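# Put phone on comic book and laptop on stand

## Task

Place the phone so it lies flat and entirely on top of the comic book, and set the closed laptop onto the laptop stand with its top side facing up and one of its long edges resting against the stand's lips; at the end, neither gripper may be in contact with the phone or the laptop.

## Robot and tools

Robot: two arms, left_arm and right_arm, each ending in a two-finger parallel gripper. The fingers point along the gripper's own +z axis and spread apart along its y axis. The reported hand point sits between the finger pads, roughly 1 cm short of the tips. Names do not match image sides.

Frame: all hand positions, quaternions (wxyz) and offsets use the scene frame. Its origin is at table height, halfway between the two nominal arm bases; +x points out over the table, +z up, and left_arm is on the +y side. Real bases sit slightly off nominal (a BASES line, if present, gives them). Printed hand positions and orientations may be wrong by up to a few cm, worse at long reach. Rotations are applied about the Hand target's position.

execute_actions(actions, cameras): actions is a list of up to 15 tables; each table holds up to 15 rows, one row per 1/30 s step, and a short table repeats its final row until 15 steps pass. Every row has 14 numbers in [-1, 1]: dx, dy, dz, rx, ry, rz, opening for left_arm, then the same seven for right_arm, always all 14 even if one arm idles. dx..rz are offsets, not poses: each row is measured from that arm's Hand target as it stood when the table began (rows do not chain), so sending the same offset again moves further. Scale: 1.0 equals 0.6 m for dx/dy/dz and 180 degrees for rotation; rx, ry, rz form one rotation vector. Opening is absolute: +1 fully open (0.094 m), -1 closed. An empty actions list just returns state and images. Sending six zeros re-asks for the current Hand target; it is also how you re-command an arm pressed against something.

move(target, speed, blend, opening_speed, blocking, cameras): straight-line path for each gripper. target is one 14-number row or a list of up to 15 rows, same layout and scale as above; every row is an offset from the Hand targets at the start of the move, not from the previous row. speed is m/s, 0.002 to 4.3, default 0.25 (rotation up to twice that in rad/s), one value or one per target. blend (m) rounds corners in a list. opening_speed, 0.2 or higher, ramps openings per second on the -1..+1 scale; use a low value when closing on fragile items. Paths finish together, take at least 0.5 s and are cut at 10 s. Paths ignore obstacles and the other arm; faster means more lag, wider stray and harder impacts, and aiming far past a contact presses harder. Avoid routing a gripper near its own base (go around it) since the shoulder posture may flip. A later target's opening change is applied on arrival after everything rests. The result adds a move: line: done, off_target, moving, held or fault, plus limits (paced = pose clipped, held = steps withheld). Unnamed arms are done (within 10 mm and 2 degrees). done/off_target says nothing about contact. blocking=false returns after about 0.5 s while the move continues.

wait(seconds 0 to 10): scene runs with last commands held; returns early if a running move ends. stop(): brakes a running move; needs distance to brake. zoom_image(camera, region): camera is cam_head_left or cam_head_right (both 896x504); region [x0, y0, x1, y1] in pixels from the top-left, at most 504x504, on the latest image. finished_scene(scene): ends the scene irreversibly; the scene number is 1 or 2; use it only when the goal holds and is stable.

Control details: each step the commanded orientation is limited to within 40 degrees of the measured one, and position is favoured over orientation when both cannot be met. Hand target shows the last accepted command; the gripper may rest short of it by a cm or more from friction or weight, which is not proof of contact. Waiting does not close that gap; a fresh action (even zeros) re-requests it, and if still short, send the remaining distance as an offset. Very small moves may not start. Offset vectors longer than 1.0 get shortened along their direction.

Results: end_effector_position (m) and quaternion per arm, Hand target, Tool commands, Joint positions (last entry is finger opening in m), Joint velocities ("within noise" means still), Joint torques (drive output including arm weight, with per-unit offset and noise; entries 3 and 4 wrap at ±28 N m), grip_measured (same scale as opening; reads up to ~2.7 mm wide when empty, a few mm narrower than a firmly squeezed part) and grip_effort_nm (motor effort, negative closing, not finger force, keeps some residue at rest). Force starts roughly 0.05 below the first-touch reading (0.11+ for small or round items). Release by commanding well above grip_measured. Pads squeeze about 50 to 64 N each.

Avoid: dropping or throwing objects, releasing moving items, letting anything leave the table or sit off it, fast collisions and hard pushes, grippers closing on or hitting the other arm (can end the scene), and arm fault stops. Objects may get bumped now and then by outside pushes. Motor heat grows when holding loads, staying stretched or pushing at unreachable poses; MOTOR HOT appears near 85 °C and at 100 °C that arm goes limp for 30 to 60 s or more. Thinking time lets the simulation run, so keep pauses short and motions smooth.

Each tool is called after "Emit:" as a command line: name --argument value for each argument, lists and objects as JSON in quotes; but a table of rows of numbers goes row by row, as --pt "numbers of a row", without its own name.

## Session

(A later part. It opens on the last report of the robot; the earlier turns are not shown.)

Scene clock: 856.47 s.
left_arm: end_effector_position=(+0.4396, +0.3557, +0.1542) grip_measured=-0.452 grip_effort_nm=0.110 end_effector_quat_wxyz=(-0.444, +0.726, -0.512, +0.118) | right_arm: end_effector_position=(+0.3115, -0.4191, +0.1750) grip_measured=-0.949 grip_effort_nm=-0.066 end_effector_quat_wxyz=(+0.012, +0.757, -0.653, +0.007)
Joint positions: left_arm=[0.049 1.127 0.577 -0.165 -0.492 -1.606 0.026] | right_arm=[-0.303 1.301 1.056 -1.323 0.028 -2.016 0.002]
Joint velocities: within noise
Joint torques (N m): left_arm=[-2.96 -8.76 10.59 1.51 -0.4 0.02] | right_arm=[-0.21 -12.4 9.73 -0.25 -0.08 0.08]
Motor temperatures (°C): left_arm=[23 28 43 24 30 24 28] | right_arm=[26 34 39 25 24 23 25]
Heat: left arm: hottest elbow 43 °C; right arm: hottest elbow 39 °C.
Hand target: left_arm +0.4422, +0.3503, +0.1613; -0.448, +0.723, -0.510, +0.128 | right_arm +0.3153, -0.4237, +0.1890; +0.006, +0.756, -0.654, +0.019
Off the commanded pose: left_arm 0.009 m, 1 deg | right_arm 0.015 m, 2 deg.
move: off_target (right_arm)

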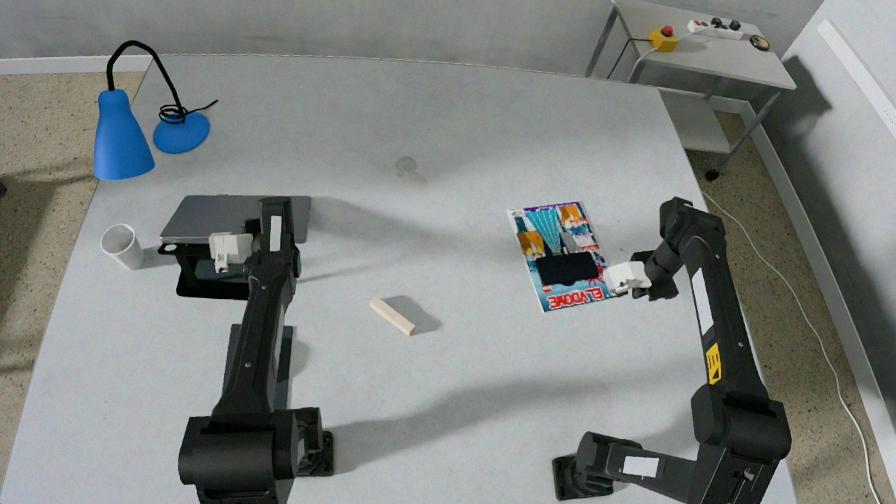

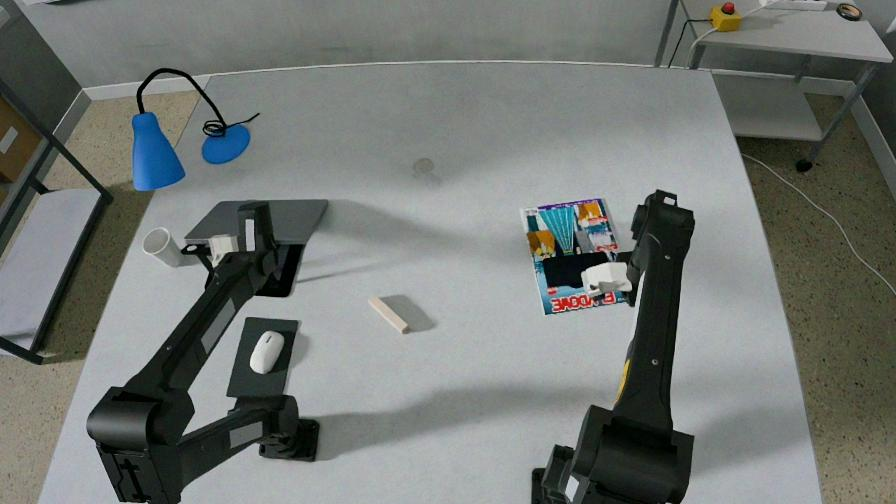

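Emit:
move --target '[-0.02,-0.015,0.016,0,0,0,-0.45,0,0,0,0,0,0,-0.95]' --speed 0.05 --cameras '["cam_head_left","cam_head_right"]'

Emit:
zoom_image --camera "cam_head_left" --region '[130, 160, 330, 310]'

Emit:
zoom_image --camera "cam_head_right" --region '[150, 160, 350, 310]'

Scene clock: 860.30 s.
left_arm: end_effector_position=(+0.4316, +0.3473, +0.1678) grip_measured=-0.452 grip_effort_nm=0.110 end_effector_quat_wxyz=(-0.448, +0.725, -0.509, +0.122) | right_arm: end_effector_position=(+0.3115, -0.4191, +0.1750) grip_measured=-0.949 grip_effort_nm=-0.066 end_effector_quat_wxyz=(+0.012, +0.757, -0.653, +0.007)
Joint positions: left_arm=[0.022 1.072 0.577 -0.218 -0.514 -1.627 0.026] | right_arm=[-0.303 1.301 1.056 -1.323 0.028 -2.016 0.002]
Joint velocities: within noise
Joint torques (N m): left_arm=[-3.25 -8.35 10.26 1.33 -0.35 0.02] | right_arm=[-0.15 -12.34 9.76 -0.24 -0.08 0.08]
Motor temperatures (°C): left_arm=[23 28 42 24 30 24 28] | right_arm=[26 34 39 25 24 23 25]
Heat: left arm: hottest elbow 42 °C; right arm: hottest elbow 39 °C.
Hand target: left_arm +0.4301, +0.3415, +0.1708; -0.448, +0.723, -0.510, +0.127 | right_arm +0.3153, -0.4237, +0.1890; +0.006, +0.756, -0.654, +0.019
Off the commanded pose: left_arm 0.007 m, 1 deg | right_arm 0.015 m, 2 deg.
move: off_target (right_arm)

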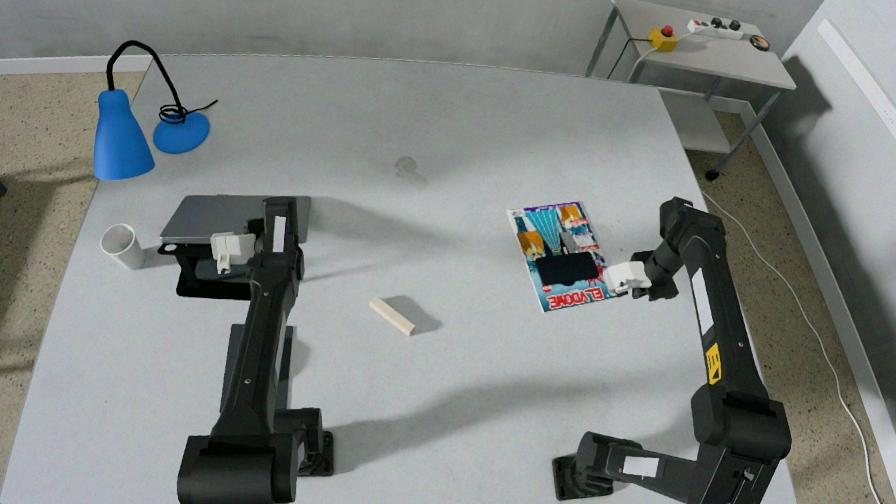

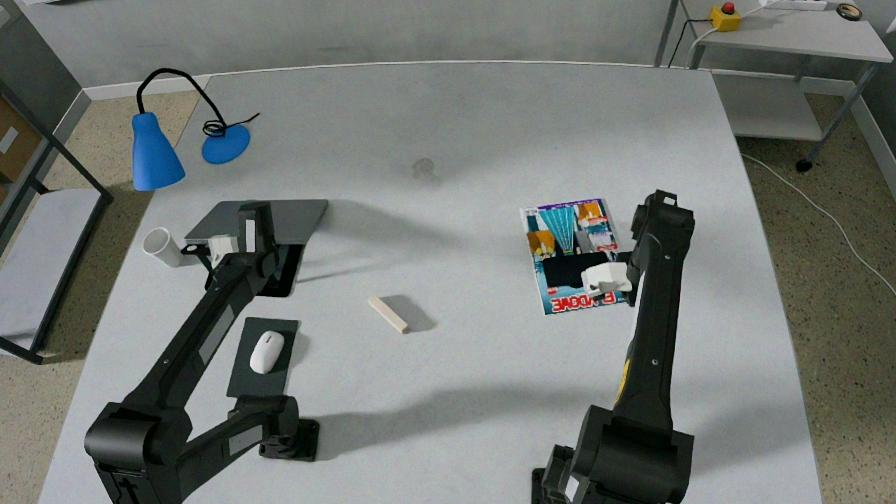

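Scaled by 2.520.

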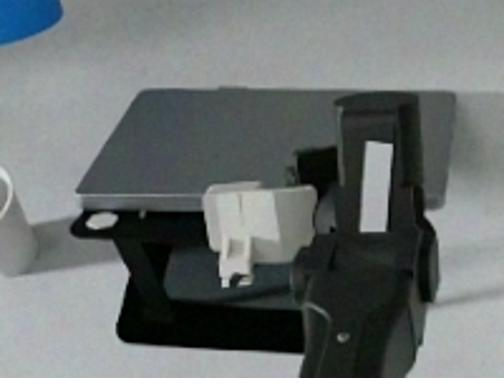

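Scaled by 2.520.

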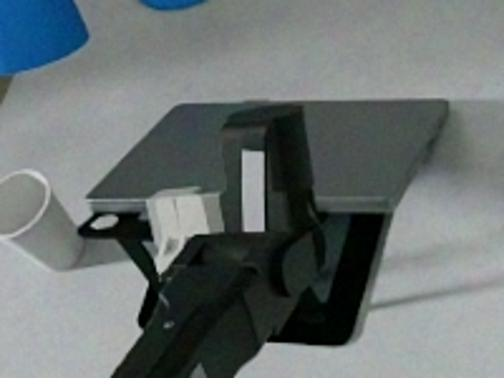

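Emit:
move --target '[-0.15,-0.06,0.15,0,0,0,-0.45,0,0,0,0,0,0,-0.95]' --speed 0.12 --cameras '["cam_head_left","cam_head_right"]'

Emit:
zoom_image --camera "cam_head_left" --region '[130, 160, 330, 310]'

Emit:
zoom_image --camera "cam_head_right" --region '[150, 160, 350, 310]'

Scene clock: 864.50 s.
left_arm: end_effector_position=(+0.3287, +0.3111, +0.2239) grip_measured=-0.452 grip_effort_nm=0.115 end_effector_quat_wxyz=(-0.434, +0.727, -0.524, +0.098) | right_arm: end_effector_position=(+0.3115, -0.4191, +0.1750) grip_measured=-0.949 grip_effort_nm=-0.071 end_effector_quat_wxyz=(+0.012, +0.757, -0.653, +0.007)
Joint positions: left_arm=[-0.14 0.671 0.577 -0.753 -0.632 -1.758 0.026] | right_arm=[-0.303 1.301 1.056 -1.323 0.028 -2.016 0.002]
Joint velocities: within noise
Joint torques (N m): left_arm=[-2.96 -3.55 17.59 1.05 -0.46 -0.02] | right_arm=[-0.21 -12.34 9.72 -0.27 -0.09 0.09]
Motor temperatures (°C): left_arm=[23 27 42 24 30 24 28] | right_arm=[26 34 39 25 24 23 25]
Heat: left arm: hottest elbow 42 °C; right arm: hottest elbow 39 °C.
Hand target: left_arm +0.3401, +0.3054, +0.2609; -0.448, +0.723, -0.510, +0.128 | right_arm +0.3153, -0.4237, +0.1890; +0.006, +0.756, -0.654, +0.019
Off the commanded pose: left_arm 0.039 m, 4 deg | right_arm 0.015 m, 2 deg.
move: off_target (left_arm, right_arm)

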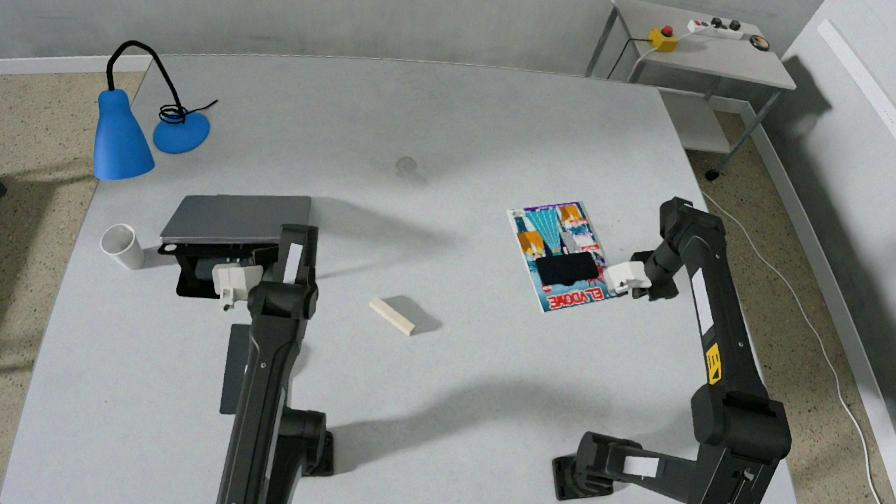

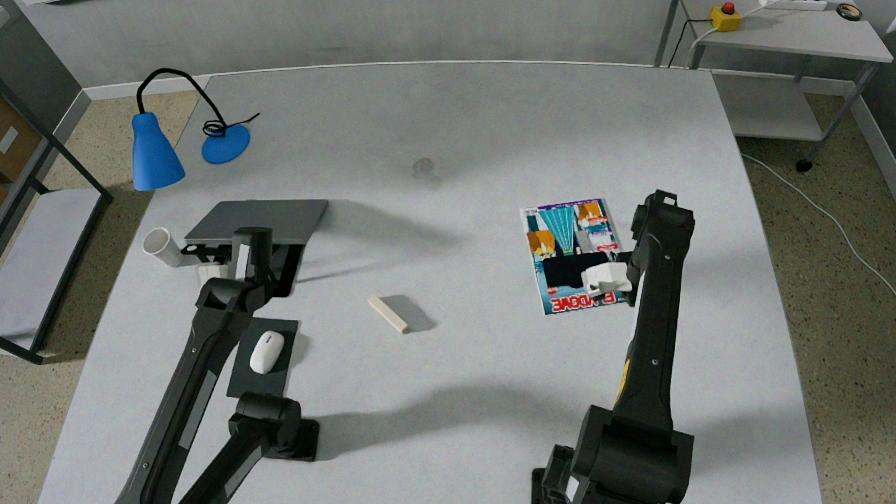

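Scaled by 2.520.

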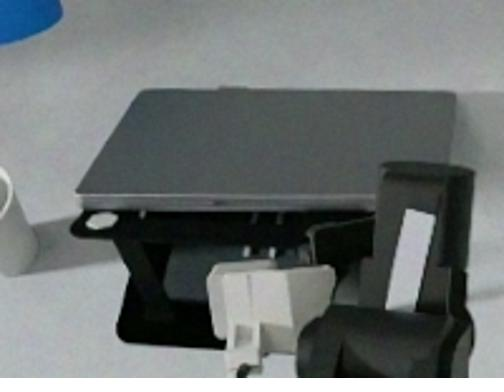

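Scaled by 2.520.

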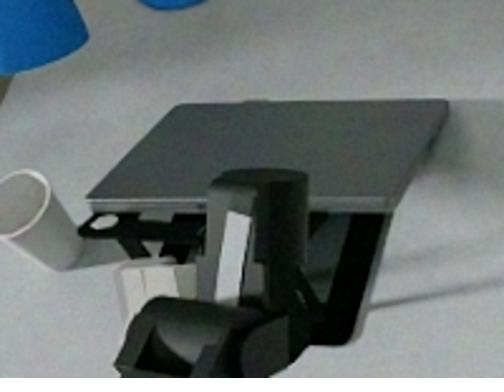

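Emit:
move --target '[-0.15,-0.45,0.15,0,0,0,-0.45,0,0,0,0,0,0,-0.95]' --speed 0.2 --cameras '["cam_head_left","cam_head_right"]'

Emit:
zoom_image --camera "cam_head_left" --region '[130, 160, 330, 310]'

Emit:
zoom_image --camera "cam_head_right" --region '[150, 160, 350, 310]'

Emit:
zoom_image --camera "cam_head_left" --region '[180, 180, 280, 255]'

Emit:
zoom_image --camera "cam_head_right" --region '[200, 180, 300, 255]'

Scene clock: 872.83 s.
left_arm: end_effector_position=(+0.2519, +0.0454, +0.3331) grip_measured=-0.452 grip_effort_nm=0.110 end_effector_quat_wxyz=(+0.443, -0.471, +0.706, -0.289) | right_arm: end_effector_position=(+0.3115, -0.4191, +0.1750) grip_measured=-0.949 grip_effort_nm=-0.066 end_effector_quat_wxyz=(+0.012, +0.757, -0.653, +0.007)
Joint positions: left_arm=[-1.273 0.746 0.835 -1.096 -1.021 -2.099 0.026] | right_arm=[-0.303 1.301 1.056 -1.323 0.028 -2.016 0.002]
Joint velocities: within noise
Joint torques (N m): left_arm=[-2.32 -3.14 14.43 1.63 -0.64 -0.03] | right_arm=[-0.21 -12.4 9.73 -0.29 -0.09 0.09]
Motor temperatures (°C): left_arm=[23 27 44 24 30 24 28] | right_arm=[26 34 39 25 24 23 25]
Heat: left arm: hottest elbow 44 °C; right arm: hottest elbow 39 °C.
Hand target: left_arm +0.2502, +0.0353, +0.3508; +0.448, -0.717, +0.517, -0.132 | right_arm +0.3153, -0.4237, +0.1890; +0.006, +0.756, -0.654, +0.019
Off the commanded pose: left_arm 0.021 m, 41 deg; orientation clipped | right_arm 0.015 m, 2 deg.
joint sent to its limit (left arm) — joint 6 (wrist roll), lower limit. The joint targets are off in orientation, not in position.
move: off_target (left_arm, right_arm); limits=paced

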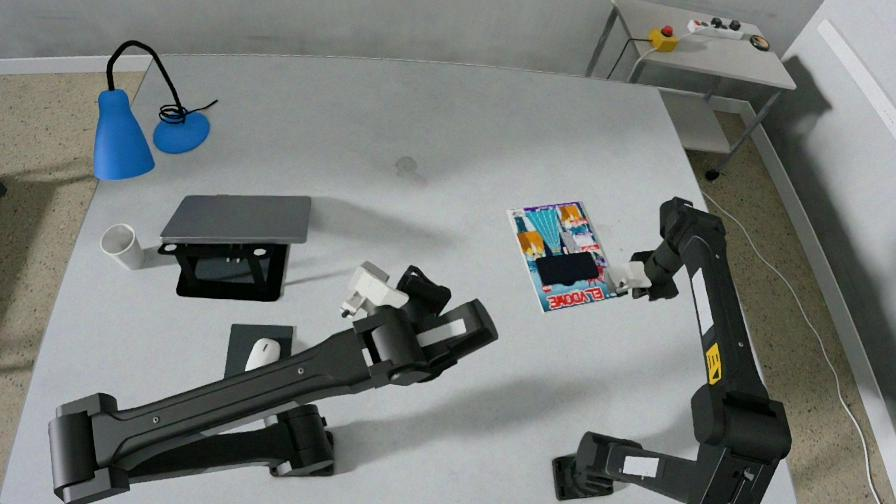

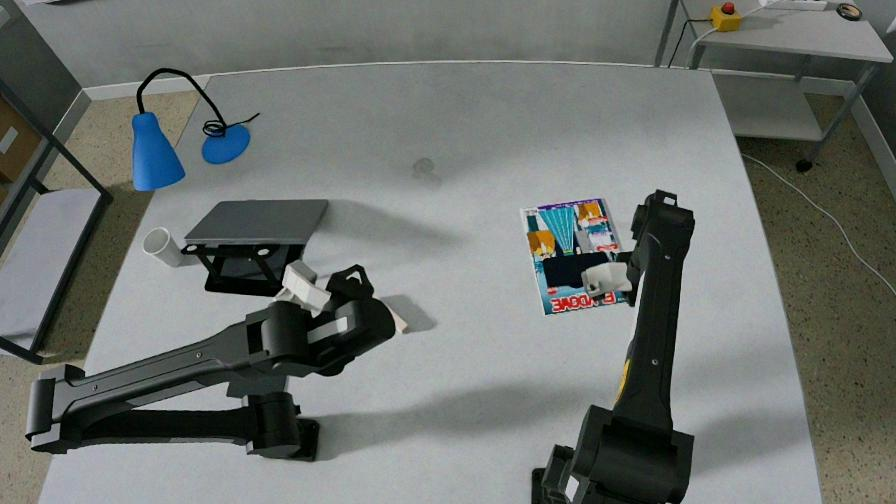

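Scaled by 2.520.

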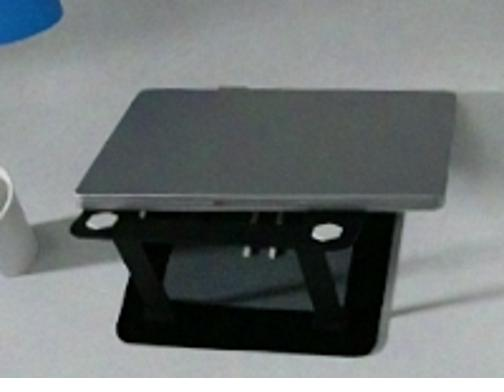

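Scaled by 2.520.

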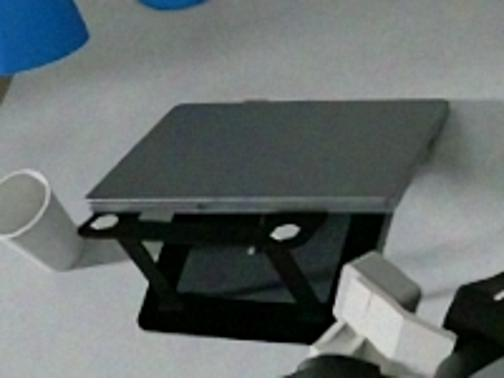

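Scaled by 5.040.

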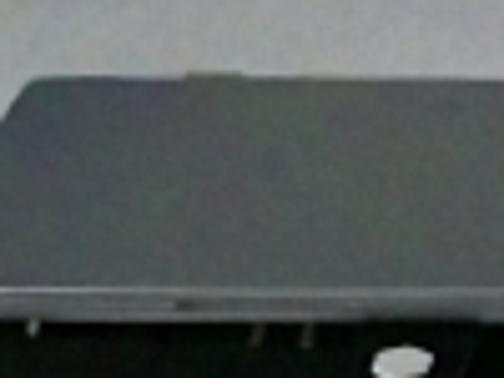

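Scaled by 5.040.

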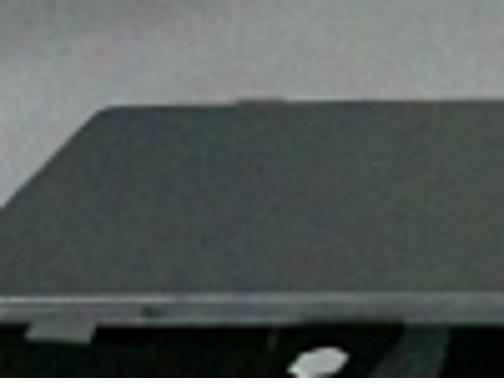

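Emit:
zoom_image --camera "cam_head_left" --region '[200, 183, 260, 213]'

Emit:
zoom_image --camera "cam_head_right" --region '[230, 187, 290, 217]'

Emit:
zoom_image --camera "cam_head_right" --region '[175, 230, 315, 300]'

Emit:
zoom_image --camera "cam_head_left" --region '[150, 230, 320, 315]'

Scaled by 8.400.

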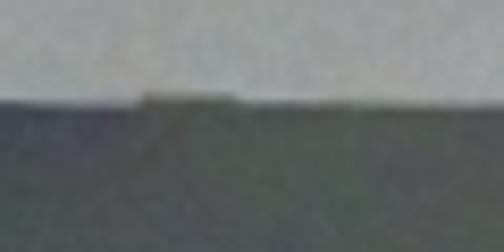

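Scaled by 8.400.

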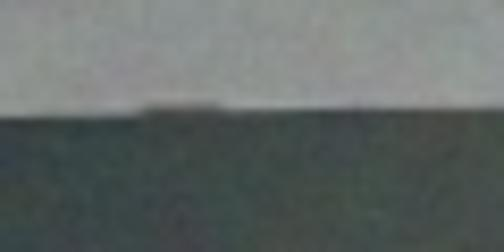

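Scaled by 3.600.

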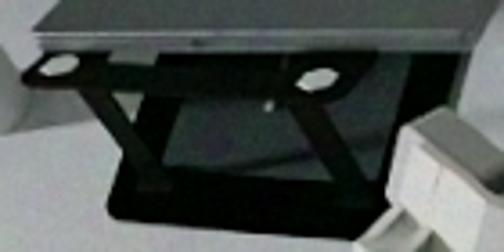

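Scaled by 2.965.

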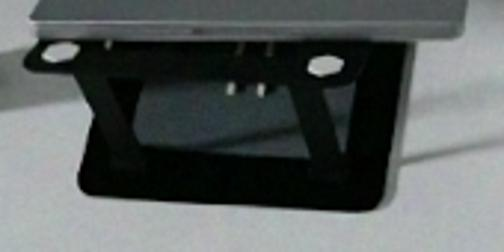

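Emit:
move --target '[0.283,0.108,-0.085,0.169,0.339,-0.646,-1,0,0,0,0,0,0,-0.95]' --speed 0.35 --cameras '["cam_head_left"]'

Scene clock: 929.63 s.
left_arm: end_effector_position=(+0.4027, +0.0999, +0.2758) grip_measured=-0.981 grip_effort_nm=-0.994 end_effector_quat_wxyz=(-0.026, +0.177, +0.984, +0.003) | right_arm: end_effector_position=(+0.3115, -0.4191, +0.1750) grip_measured=-0.949 grip_effort_nm=-0.066 end_effector_quat_wxyz=(+0.012, +0.757, -0.653, +0.007)
Joint positions: left_arm=[-0.393 1.412 1.429 -1.638 0.003 -0.009 0.001] | right_arm=[-0.303 1.301 1.056 -1.323 0.028 -2.016 0.002]
Joint velocities: within noise
Joint torques (N m): left_arm=[-0.85 -12.63 16.88 -0.24 -0.16 0.08] | right_arm=[-0.32 -12.34 9.76 -0.27 -0.09 0.09]
Motor temperatures (°C): left_arm=[23 27 45 24 30 24 28] | right_arm=[26 34 40 25 24 23 25]
Heat: left arm: hottest elbow 45 °C; right arm: hottest elbow 40 °C.
Hand target: left_arm +0.4199, +0.1002, +0.2997; +0.000, +0.174, +0.985, -0.001 | right_arm +0.3153, -0.4237, +0.1890; +0.006, +0.756, -0.654, +0.019
Off the commanded pose: left_arm 0.030 m, 3 deg | right_arm 0.015 m, 2 deg.
move: off_target (left_arm, right_arm)
Images, in order (width x height): cam_head_left 896x504.

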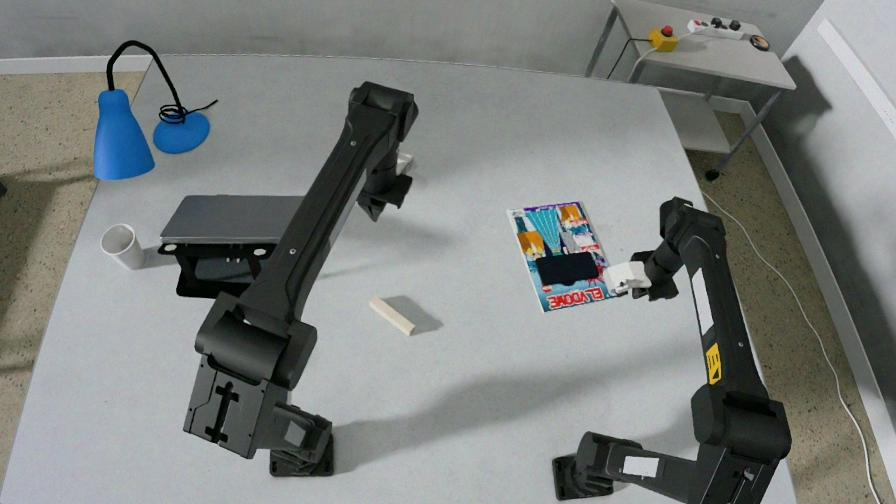

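Emit:
move --target '[0.167,0.02,-0.083,0,0,-0.5,-1,0,0,0,0,0,0,-0.95]' --speed 0.3

Scene clock: 934.90 s.
left_arm: end_effector_position=(+0.4961, +0.1119, +0.2298) grip_measured=-0.981 grip_effort_nm=-0.994 end_effector_quat_wxyz=(-0.026, +0.821, +0.570, -0.019) | right_arm: end_effector_position=(+0.3115, -0.4191, +0.1750) grip_measured=-0.949 grip_effort_nm=-0.066 end_effector_quat_wxyz=(+0.012, +0.757, -0.653, +0.007)
Joint positions: left_arm=[-0.303 1.647 1.575 -1.563 -0.004 1.652 0.001] | right_arm=[-0.303 1.301 1.056 -1.323 0.028 -2.016 0.002]
Joint velocities: within noise
Joint torques (N m): left_arm=[0.38 -16.09 16.7 0.58 0.14 0.17] | right_arm=[-0.21 -12.4 9.74 -0.27 -0.08 0.09]
Motor temperatures (°C): left_arm=[23 27 45 24 30 24 28] | right_arm=[26 34 40 25 24 23 25]
Heat: left arm: hottest elbow 45 °C; right arm: hottest elbow 40 °C.
Hand target: left_arm +0.5201, +0.1122, +0.2499; -0.001, +0.819, +0.573, +0.000 | right_arm +0.3153, -0.4237, +0.1890; +0.006, +0.756, -0.654, +0.019
Off the commanded pose: left_arm 0.031 m, 4 deg | right_arm 0.015 m, 2 deg.
move: off_target (left_arm, right_arm)

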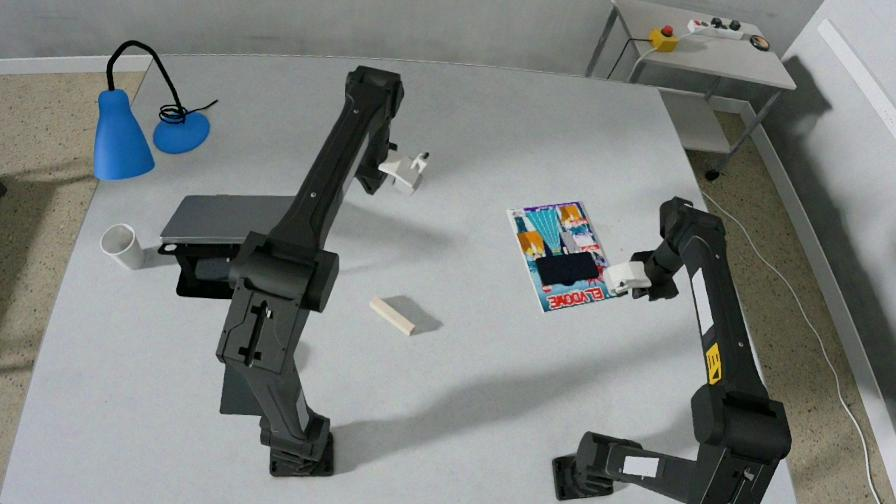

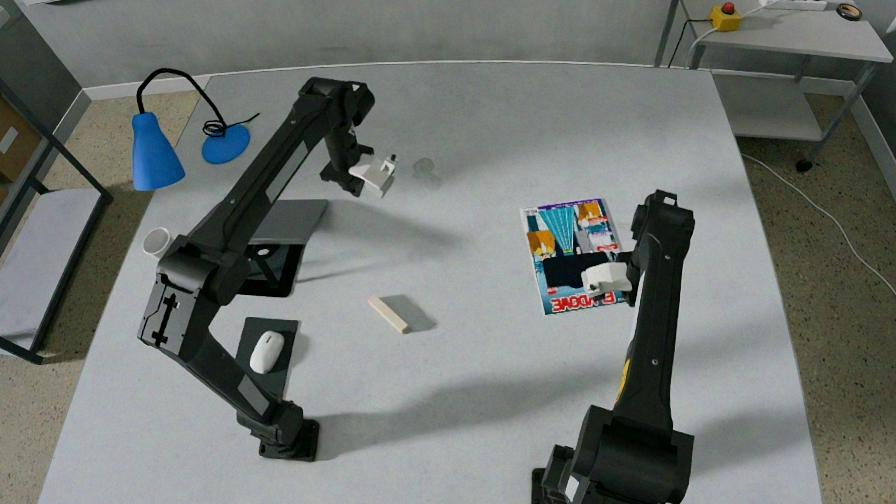

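Emit:
move --target '[0.03,0.09,-0.32,0,0,0,-1,0,0,0,0,0,0,-0.95]' --speed 0.25

Emit:
zoom_image --camera "cam_head_right" --region '[170, 120, 420, 310]'

Scene clock: 944.10 s.
left_arm: end_effector_position=(+0.5359, +0.1616, +0.0594) grip_measured=-0.981 grip_effort_nm=-0.989 end_effector_quat_wxyz=(-0.005, +0.820, +0.572, -0.002) | right_arm: end_effector_position=(+0.3115, -0.4191, +0.1750) grip_measured=-0.949 grip_effort_nm=-0.071 end_effector_quat_wxyz=(+0.012, +0.757, -0.653, +0.007)
Joint positions: left_arm=[-0.188 1.806 1.322 -1.097 -0.003 1.763 0.001] | right_arm=[-0.303 1.301 1.056 -1.323 0.028 -2.016 0.002]
Joint velocities: within noise
Joint torques (N m): left_arm=[-1.2 -18.61 8.79 0.7 0.18 0.07] | right_arm=[-0.21 -12.34 9.74 -0.28 -0.08 0.08]
Motor temperatures (°C): left_arm=[23 27 44 24 29 24 29] | right_arm=[26 34 40 25 24 23 25]
Heat: left arm: hottest elbow 44 °C; right arm: hottest elbow 40 °C.
Hand target: left_arm +0.5382, +0.1661, +0.0579; +0.000, +0.820, +0.573, +0.000 | right_arm +0.3153, -0.4237, +0.1890; +0.006, +0.756, -0.654, +0.019
Off the commanded pose: left_arm 0.005 m, 1 deg | right_arm 0.015 m, 2 deg.
move: off_target (right_arm)

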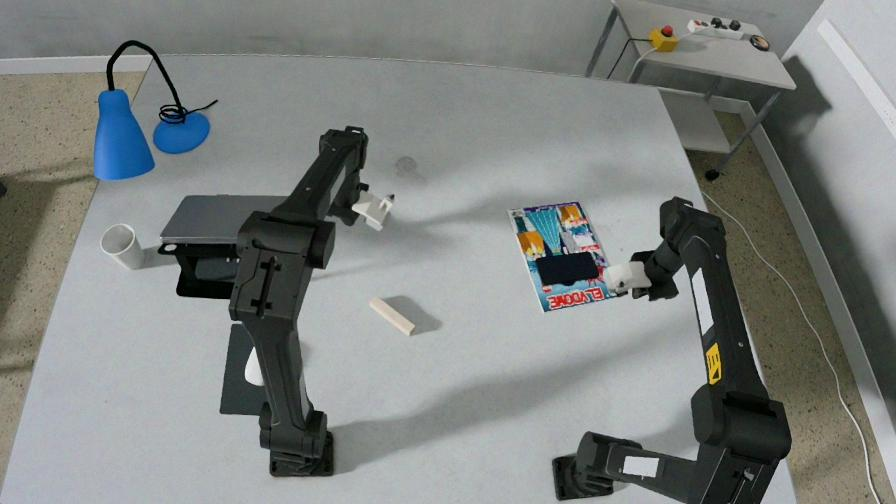

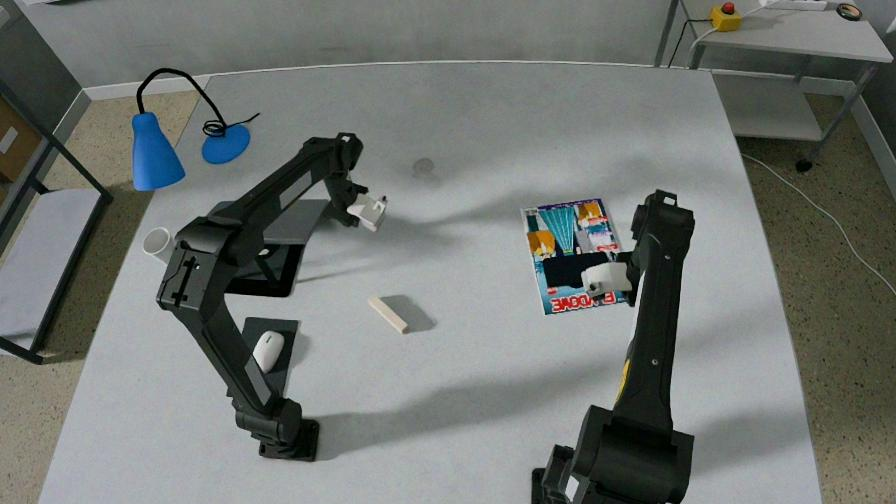

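Scaled by 2.016.

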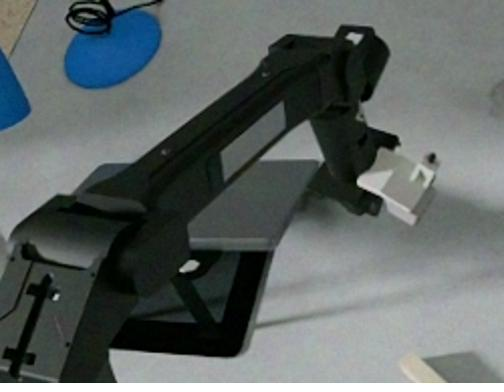

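Emit:
zoom_image --camera "cam_head_right" --region '[290, 170, 400, 250]'

Emit:
zoom_image --camera "cam_head_left" --region '[290, 170, 400, 250]'

Scaled by 4.582.

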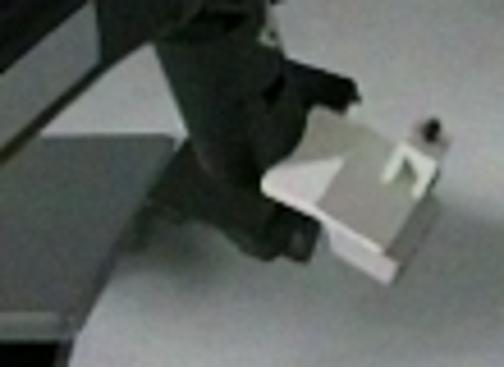

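Scaled by 4.582.

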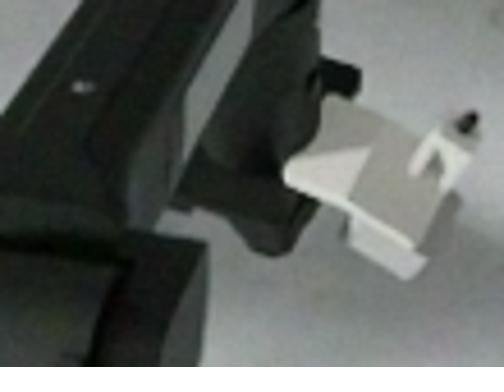

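Emit:
move --target '[0,0.04,0,0,0,0,-1,0,0,0,0,0,0,-0.95]' --speed 0.06 --cameras '["cam_head_left","cam_head_right"]'

Emit:
zoom_image --camera "cam_head_right" --region '[170, 170, 390, 310]'

Emit:
zoom_image --camera "cam_head_left" --region '[150, 170, 370, 310]'

Scene clock: 961.37 s.
left_arm: end_effector_position=(+0.5401, +0.1852, +0.0594) grip_measured=-0.981 grip_effort_nm=-0.994 end_effector_quat_wxyz=(-0.003, +0.820, +0.573, -0.001) | right_arm: end_effector_position=(+0.3115, -0.4191, +0.1750) grip_measured=-0.949 grip_effort_nm=-0.066 end_effector_quat_wxyz=(+0.012, +0.757, -0.653, +0.007)
Joint positions: left_arm=[-0.141 1.806 1.322 -1.093 -0.003 1.81 0.001] | right_arm=[-0.303 1.301 1.056 -1.323 0.028 -2.016 0.002]
Joint velocities: within noise
Joint torques (N m): left_arm=[-0.67 -18.14 8.03 0.77 0.17 0.11] | right_arm=[-0.21 -12.34 9.74 -0.25 -0.09 0.08]
Motor temperatures (°C): left_arm=[22 27 42 24 29 23 29] | right_arm=[26 34 40 25 24 23 25]
Heat: left arm: hottest elbow 42 °C; right arm: hottest elbow 40 °C.
Hand target: left_arm +0.5382, +0.1901, +0.0579; +0.000, +0.820, +0.573, +0.000 | right_arm +0.3153, -0.4237, +0.1890; +0.006, +0.756, -0.654, +0.019
Off the commanded pose: left_arm 0.005 m, 0 deg | right_arm 0.015 m, 2 deg.
move: off_target (right_arm)

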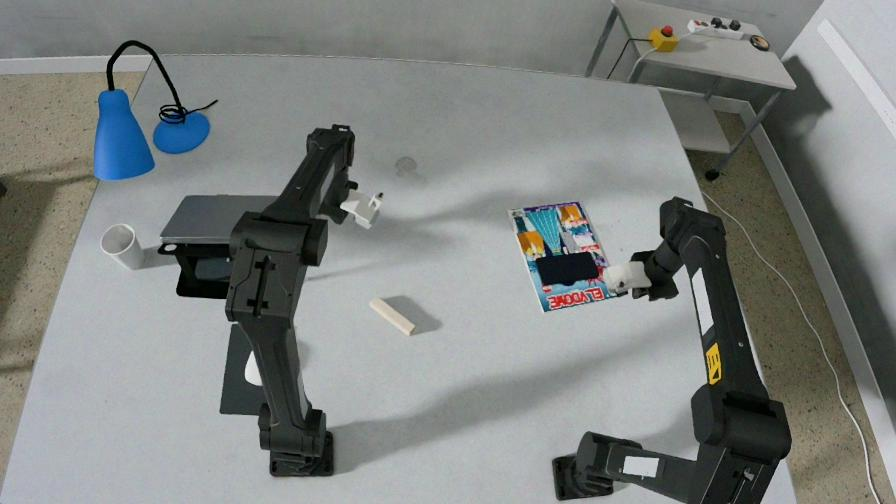

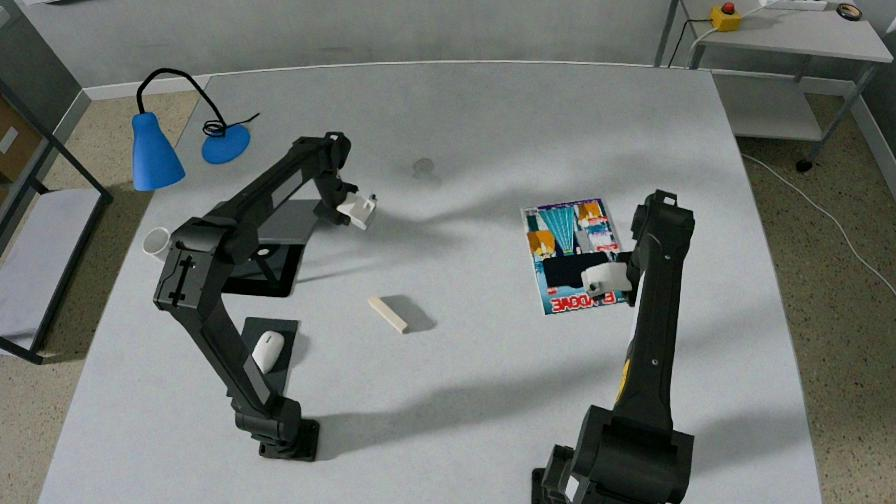

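Scaled by 2.291.

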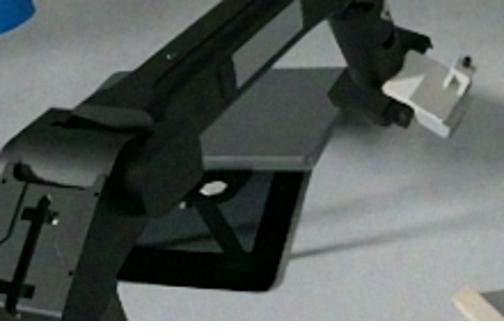

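Scaled by 2.291.

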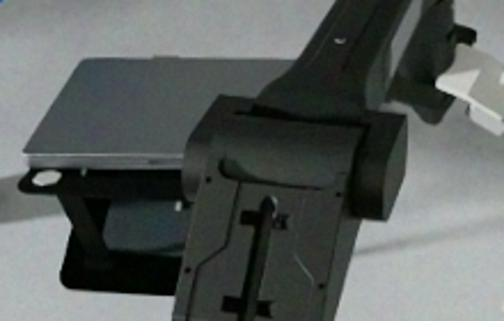

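Emit:
move --target '[-0.005,0.06,0,0,0,0,-1,0,0,0,0,0,0,-0.95]' --speed 0.08 --cameras '["cam_head_left","cam_head_right"]'

Emit:
zoom_image --camera "cam_head_right" --region '[170, 170, 390, 310]'

Emit:
zoom_image --camera "cam_head_left" --region '[150, 170, 370, 310]'

Scene clock: 966.90 s.
left_arm: end_effector_position=(+0.5349, +0.2226, +0.0520) grip_measured=-0.981 grip_effort_nm=-0.989 end_effector_quat_wxyz=(-0.008, +0.819, +0.573, -0.008) | right_arm: end_effector_position=(+0.3115, -0.4191, +0.1750) grip_measured=-0.949 grip_effort_nm=-0.066 end_effector_quat_wxyz=(+0.012, +0.757, -0.653, +0.007)
Joint positions: left_arm=[-0.069 1.806 1.3 -1.087 -0.003 1.88 0.001] | right_arm=[-0.303 1.301 1.056 -1.323 0.028 -2.016 0.002]
Joint velocities: within noise
Joint torques (N m): left_arm=[-1.03 -19.19 8.09 0.59 0.11 0.07] | right_arm=[-0.15 -12.28 9.74 -0.24 -0.09 0.09]
Motor temperatures (°C): left_arm=[22 27 41 24 29 23 29] | right_arm=[26 34 40 25 24 23 25]
Heat: left arm: hottest elbow 41 °C; right arm: hottest elbow 40 °C.
Hand target: left_arm +0.5352, +0.2261, +0.0579; +0.000, +0.820, +0.573, -0.001 | right_arm +0.3153, -0.4237, +0.1890; +0.006, +0.756, -0.654, +0.019
Off the commanded pose: left_arm 0.007 m, 1 deg | right_arm 0.015 m, 2 deg.
move: off_target (right_arm)

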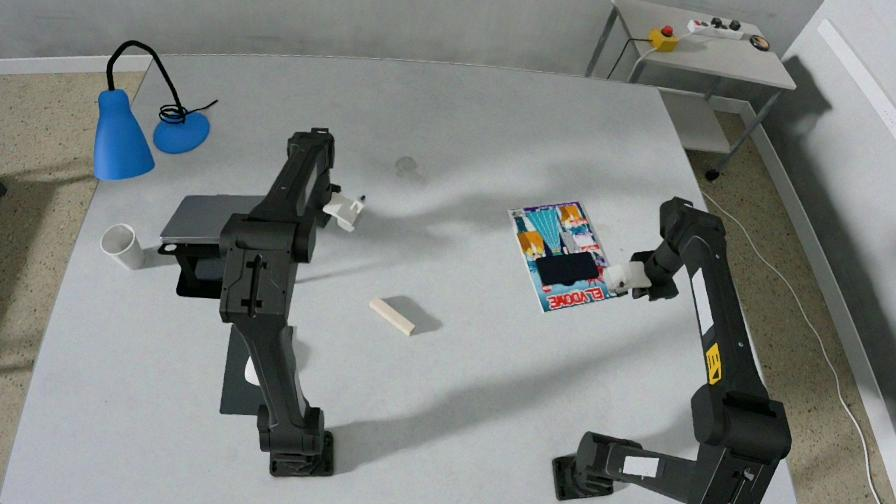

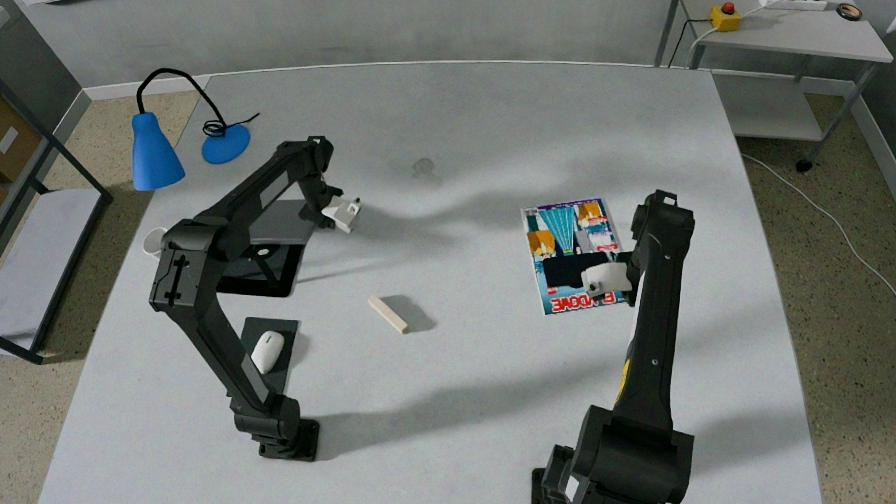

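Scaled by 2.291.

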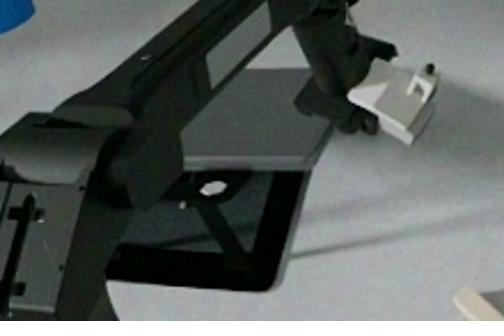

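Scaled by 2.291.

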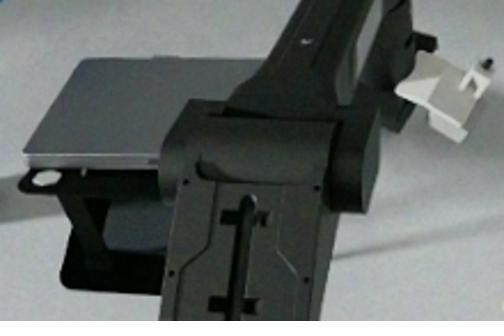

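Emit:
move --target '[0,0.045,0.008,0,0,0,-1,0,0,0,0,0,0,-0.95]' --speed 0.06 --cameras '["cam_head_left","cam_head_right"]'

Emit:
zoom_image --camera "cam_head_right" --region '[170, 170, 390, 310]'

Emit:
zoom_image --camera "cam_head_left" --region '[150, 170, 370, 310]'

Scene clock: 971.23 s.
left_arm: end_effector_position=(+0.5356, +0.2331, +0.0540) grip_measured=-0.981 grip_effort_nm=-0.994 end_effector_quat_wxyz=(-0.002, +0.827, +0.562, -0.009) | right_arm: end_effector_position=(+0.3115, -0.4191, +0.1750) grip_measured=-0.949 grip_effort_nm=-0.071 end_effector_quat_wxyz=(+0.012, +0.757, -0.653, +0.007)
Joint positions: left_arm=[-0.045 1.802 1.3 -1.087 0.007 1.932 0.001] | right_arm=[-0.303 1.301 1.056 -1.323 0.028 -2.016 0.002]
Joint velocities: within noise
Joint torques (N m): left_arm=[1.49 -19.55 8.49 0.4 -0.28 0.12] | right_arm=[-0.09 -12.45 9.73 -0.25 -0.08 0.08]
Motor temperatures (°C): left_arm=[22 28 41 24 29 23 29] | right_arm=[26 34 40 25 24 23 25]
Heat: left arm: hottest elbow 41 °C; right arm: hottest elbow 40 °C.
Hand target: left_arm +0.5352, +0.2532, +0.0628; +0.000, +0.820, +0.573, +0.000 | right_arm +0.3153, -0.4237, +0.1890; +0.006, +0.756, -0.654, +0.019
Off the commanded pose: left_arm 0.022 m, 2 deg | right_arm 0.015 m, 2 deg.
move: off_target (left_arm, right_arm)

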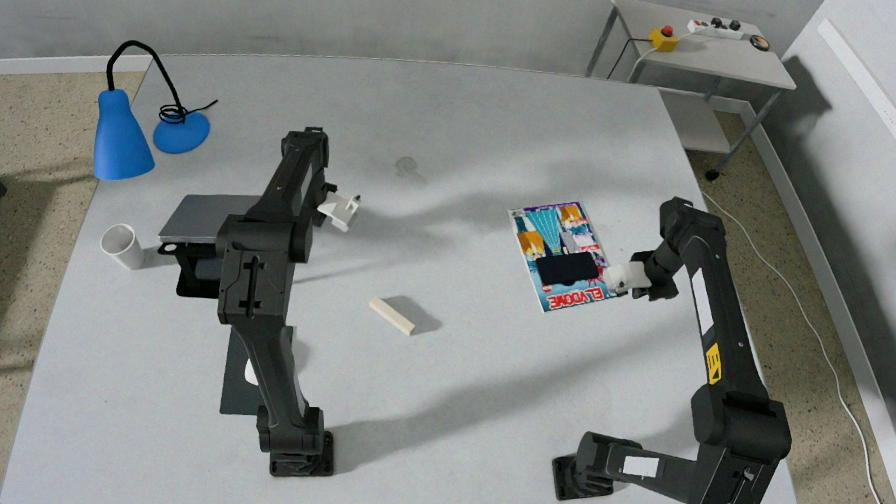

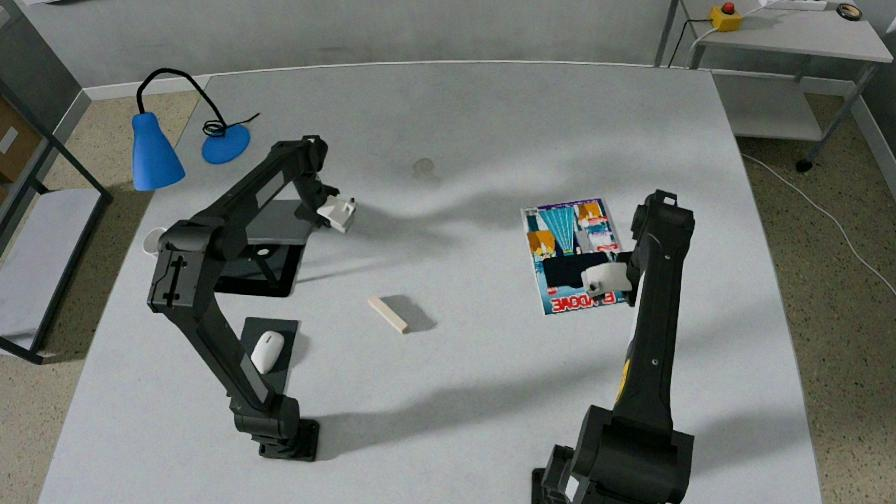

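Scaled by 2.291.

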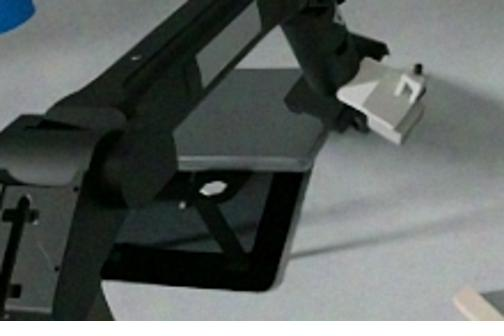

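Scaled by 2.291.

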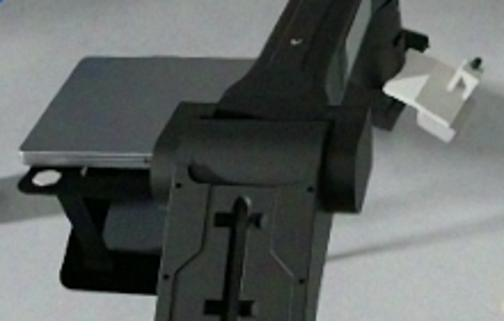

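Emit:
move --target '[0,0.03,0.0,0,0,0,-1,0,0,0,0,0,0,-0.95]' --speed 0.05 --cameras '["cam_head_left","cam_head_right"]'

Emit:
zoom_image --camera "cam_head_right" --region '[170, 170, 390, 310]'

Emit:
zoom_image --camera "cam_head_left" --region '[150, 170, 370, 310]'

Scene clock: 976.90 s.
left_arm: end_effector_position=(+0.5363, +0.2453, +0.0583) grip_measured=-0.981 grip_effort_nm=-0.989 end_effector_quat_wxyz=(+0.004, +0.829, +0.559, -0.008) | right_arm: end_effector_position=(+0.3115, -0.4191, +0.1750) grip_measured=-0.949 grip_effort_nm=-0.066 end_effector_quat_wxyz=(+0.012, +0.757, -0.653, +0.007)
Joint positions: left_arm=[-0.018 1.793 1.3 -1.087 0.015 1.966 0.001] | right_arm=[-0.303 1.301 1.056 -1.323 0.028 -2.016 0.002]
Joint velocities: within noise
Joint torques (N m): left_arm=[1.55 -18.32 8.66 0.16 -0.57 0.09] | right_arm=[-0.21 -12.34 9.76 -0.27 -0.08 0.09]
Motor temperatures (°C): left_arm=[23 28 40 24 29 23 29] | right_arm=[26 34 40 25 24 23 25]
Heat: left arm: hottest elbow 40 °C; right arm: hottest elbow 40 °C.
Hand target: left_arm +0.5352, +0.2711, +0.0629; +0.000, +0.820, +0.573, +0.000 | right_arm +0.3153, -0.4237, +0.1890; +0.006, +0.756, -0.654, +0.019
Off the commanded pose: left_arm 0.026 m, 2 deg | right_arm 0.015 m, 2 deg.
move: off_target (left_arm, right_arm)

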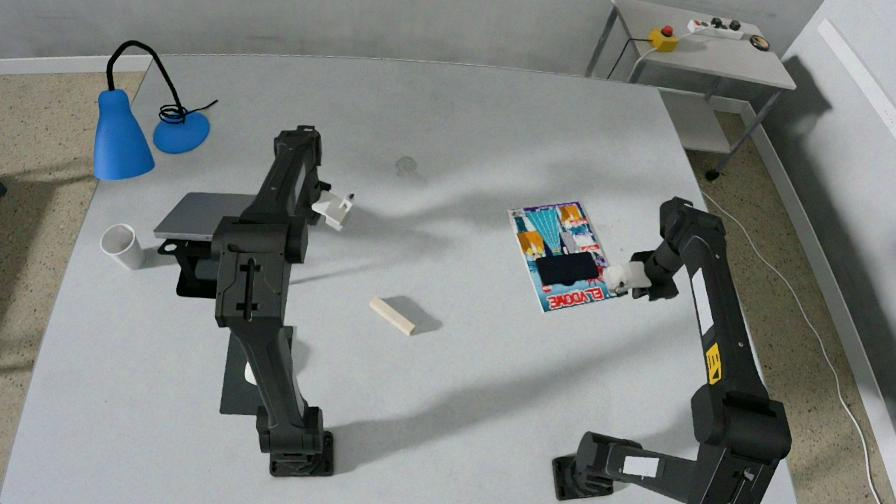

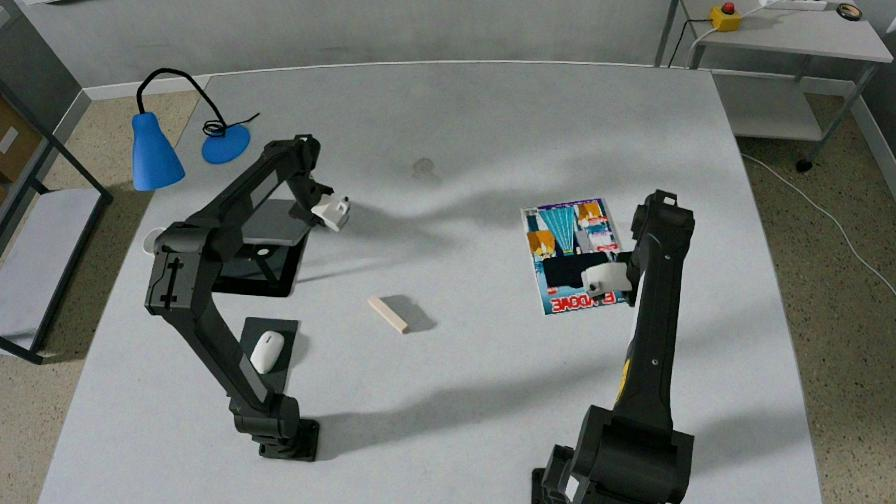

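Scaled by 2.291.

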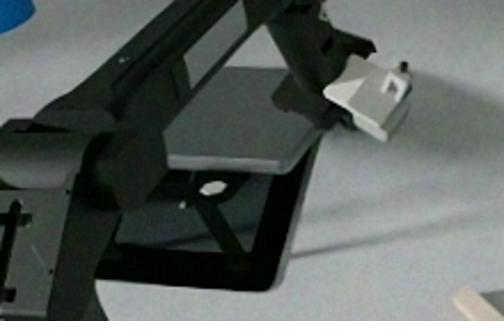

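Scaled by 2.291.

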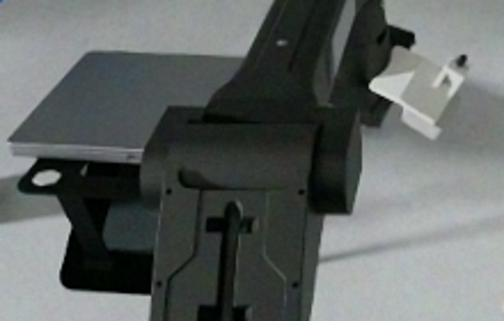

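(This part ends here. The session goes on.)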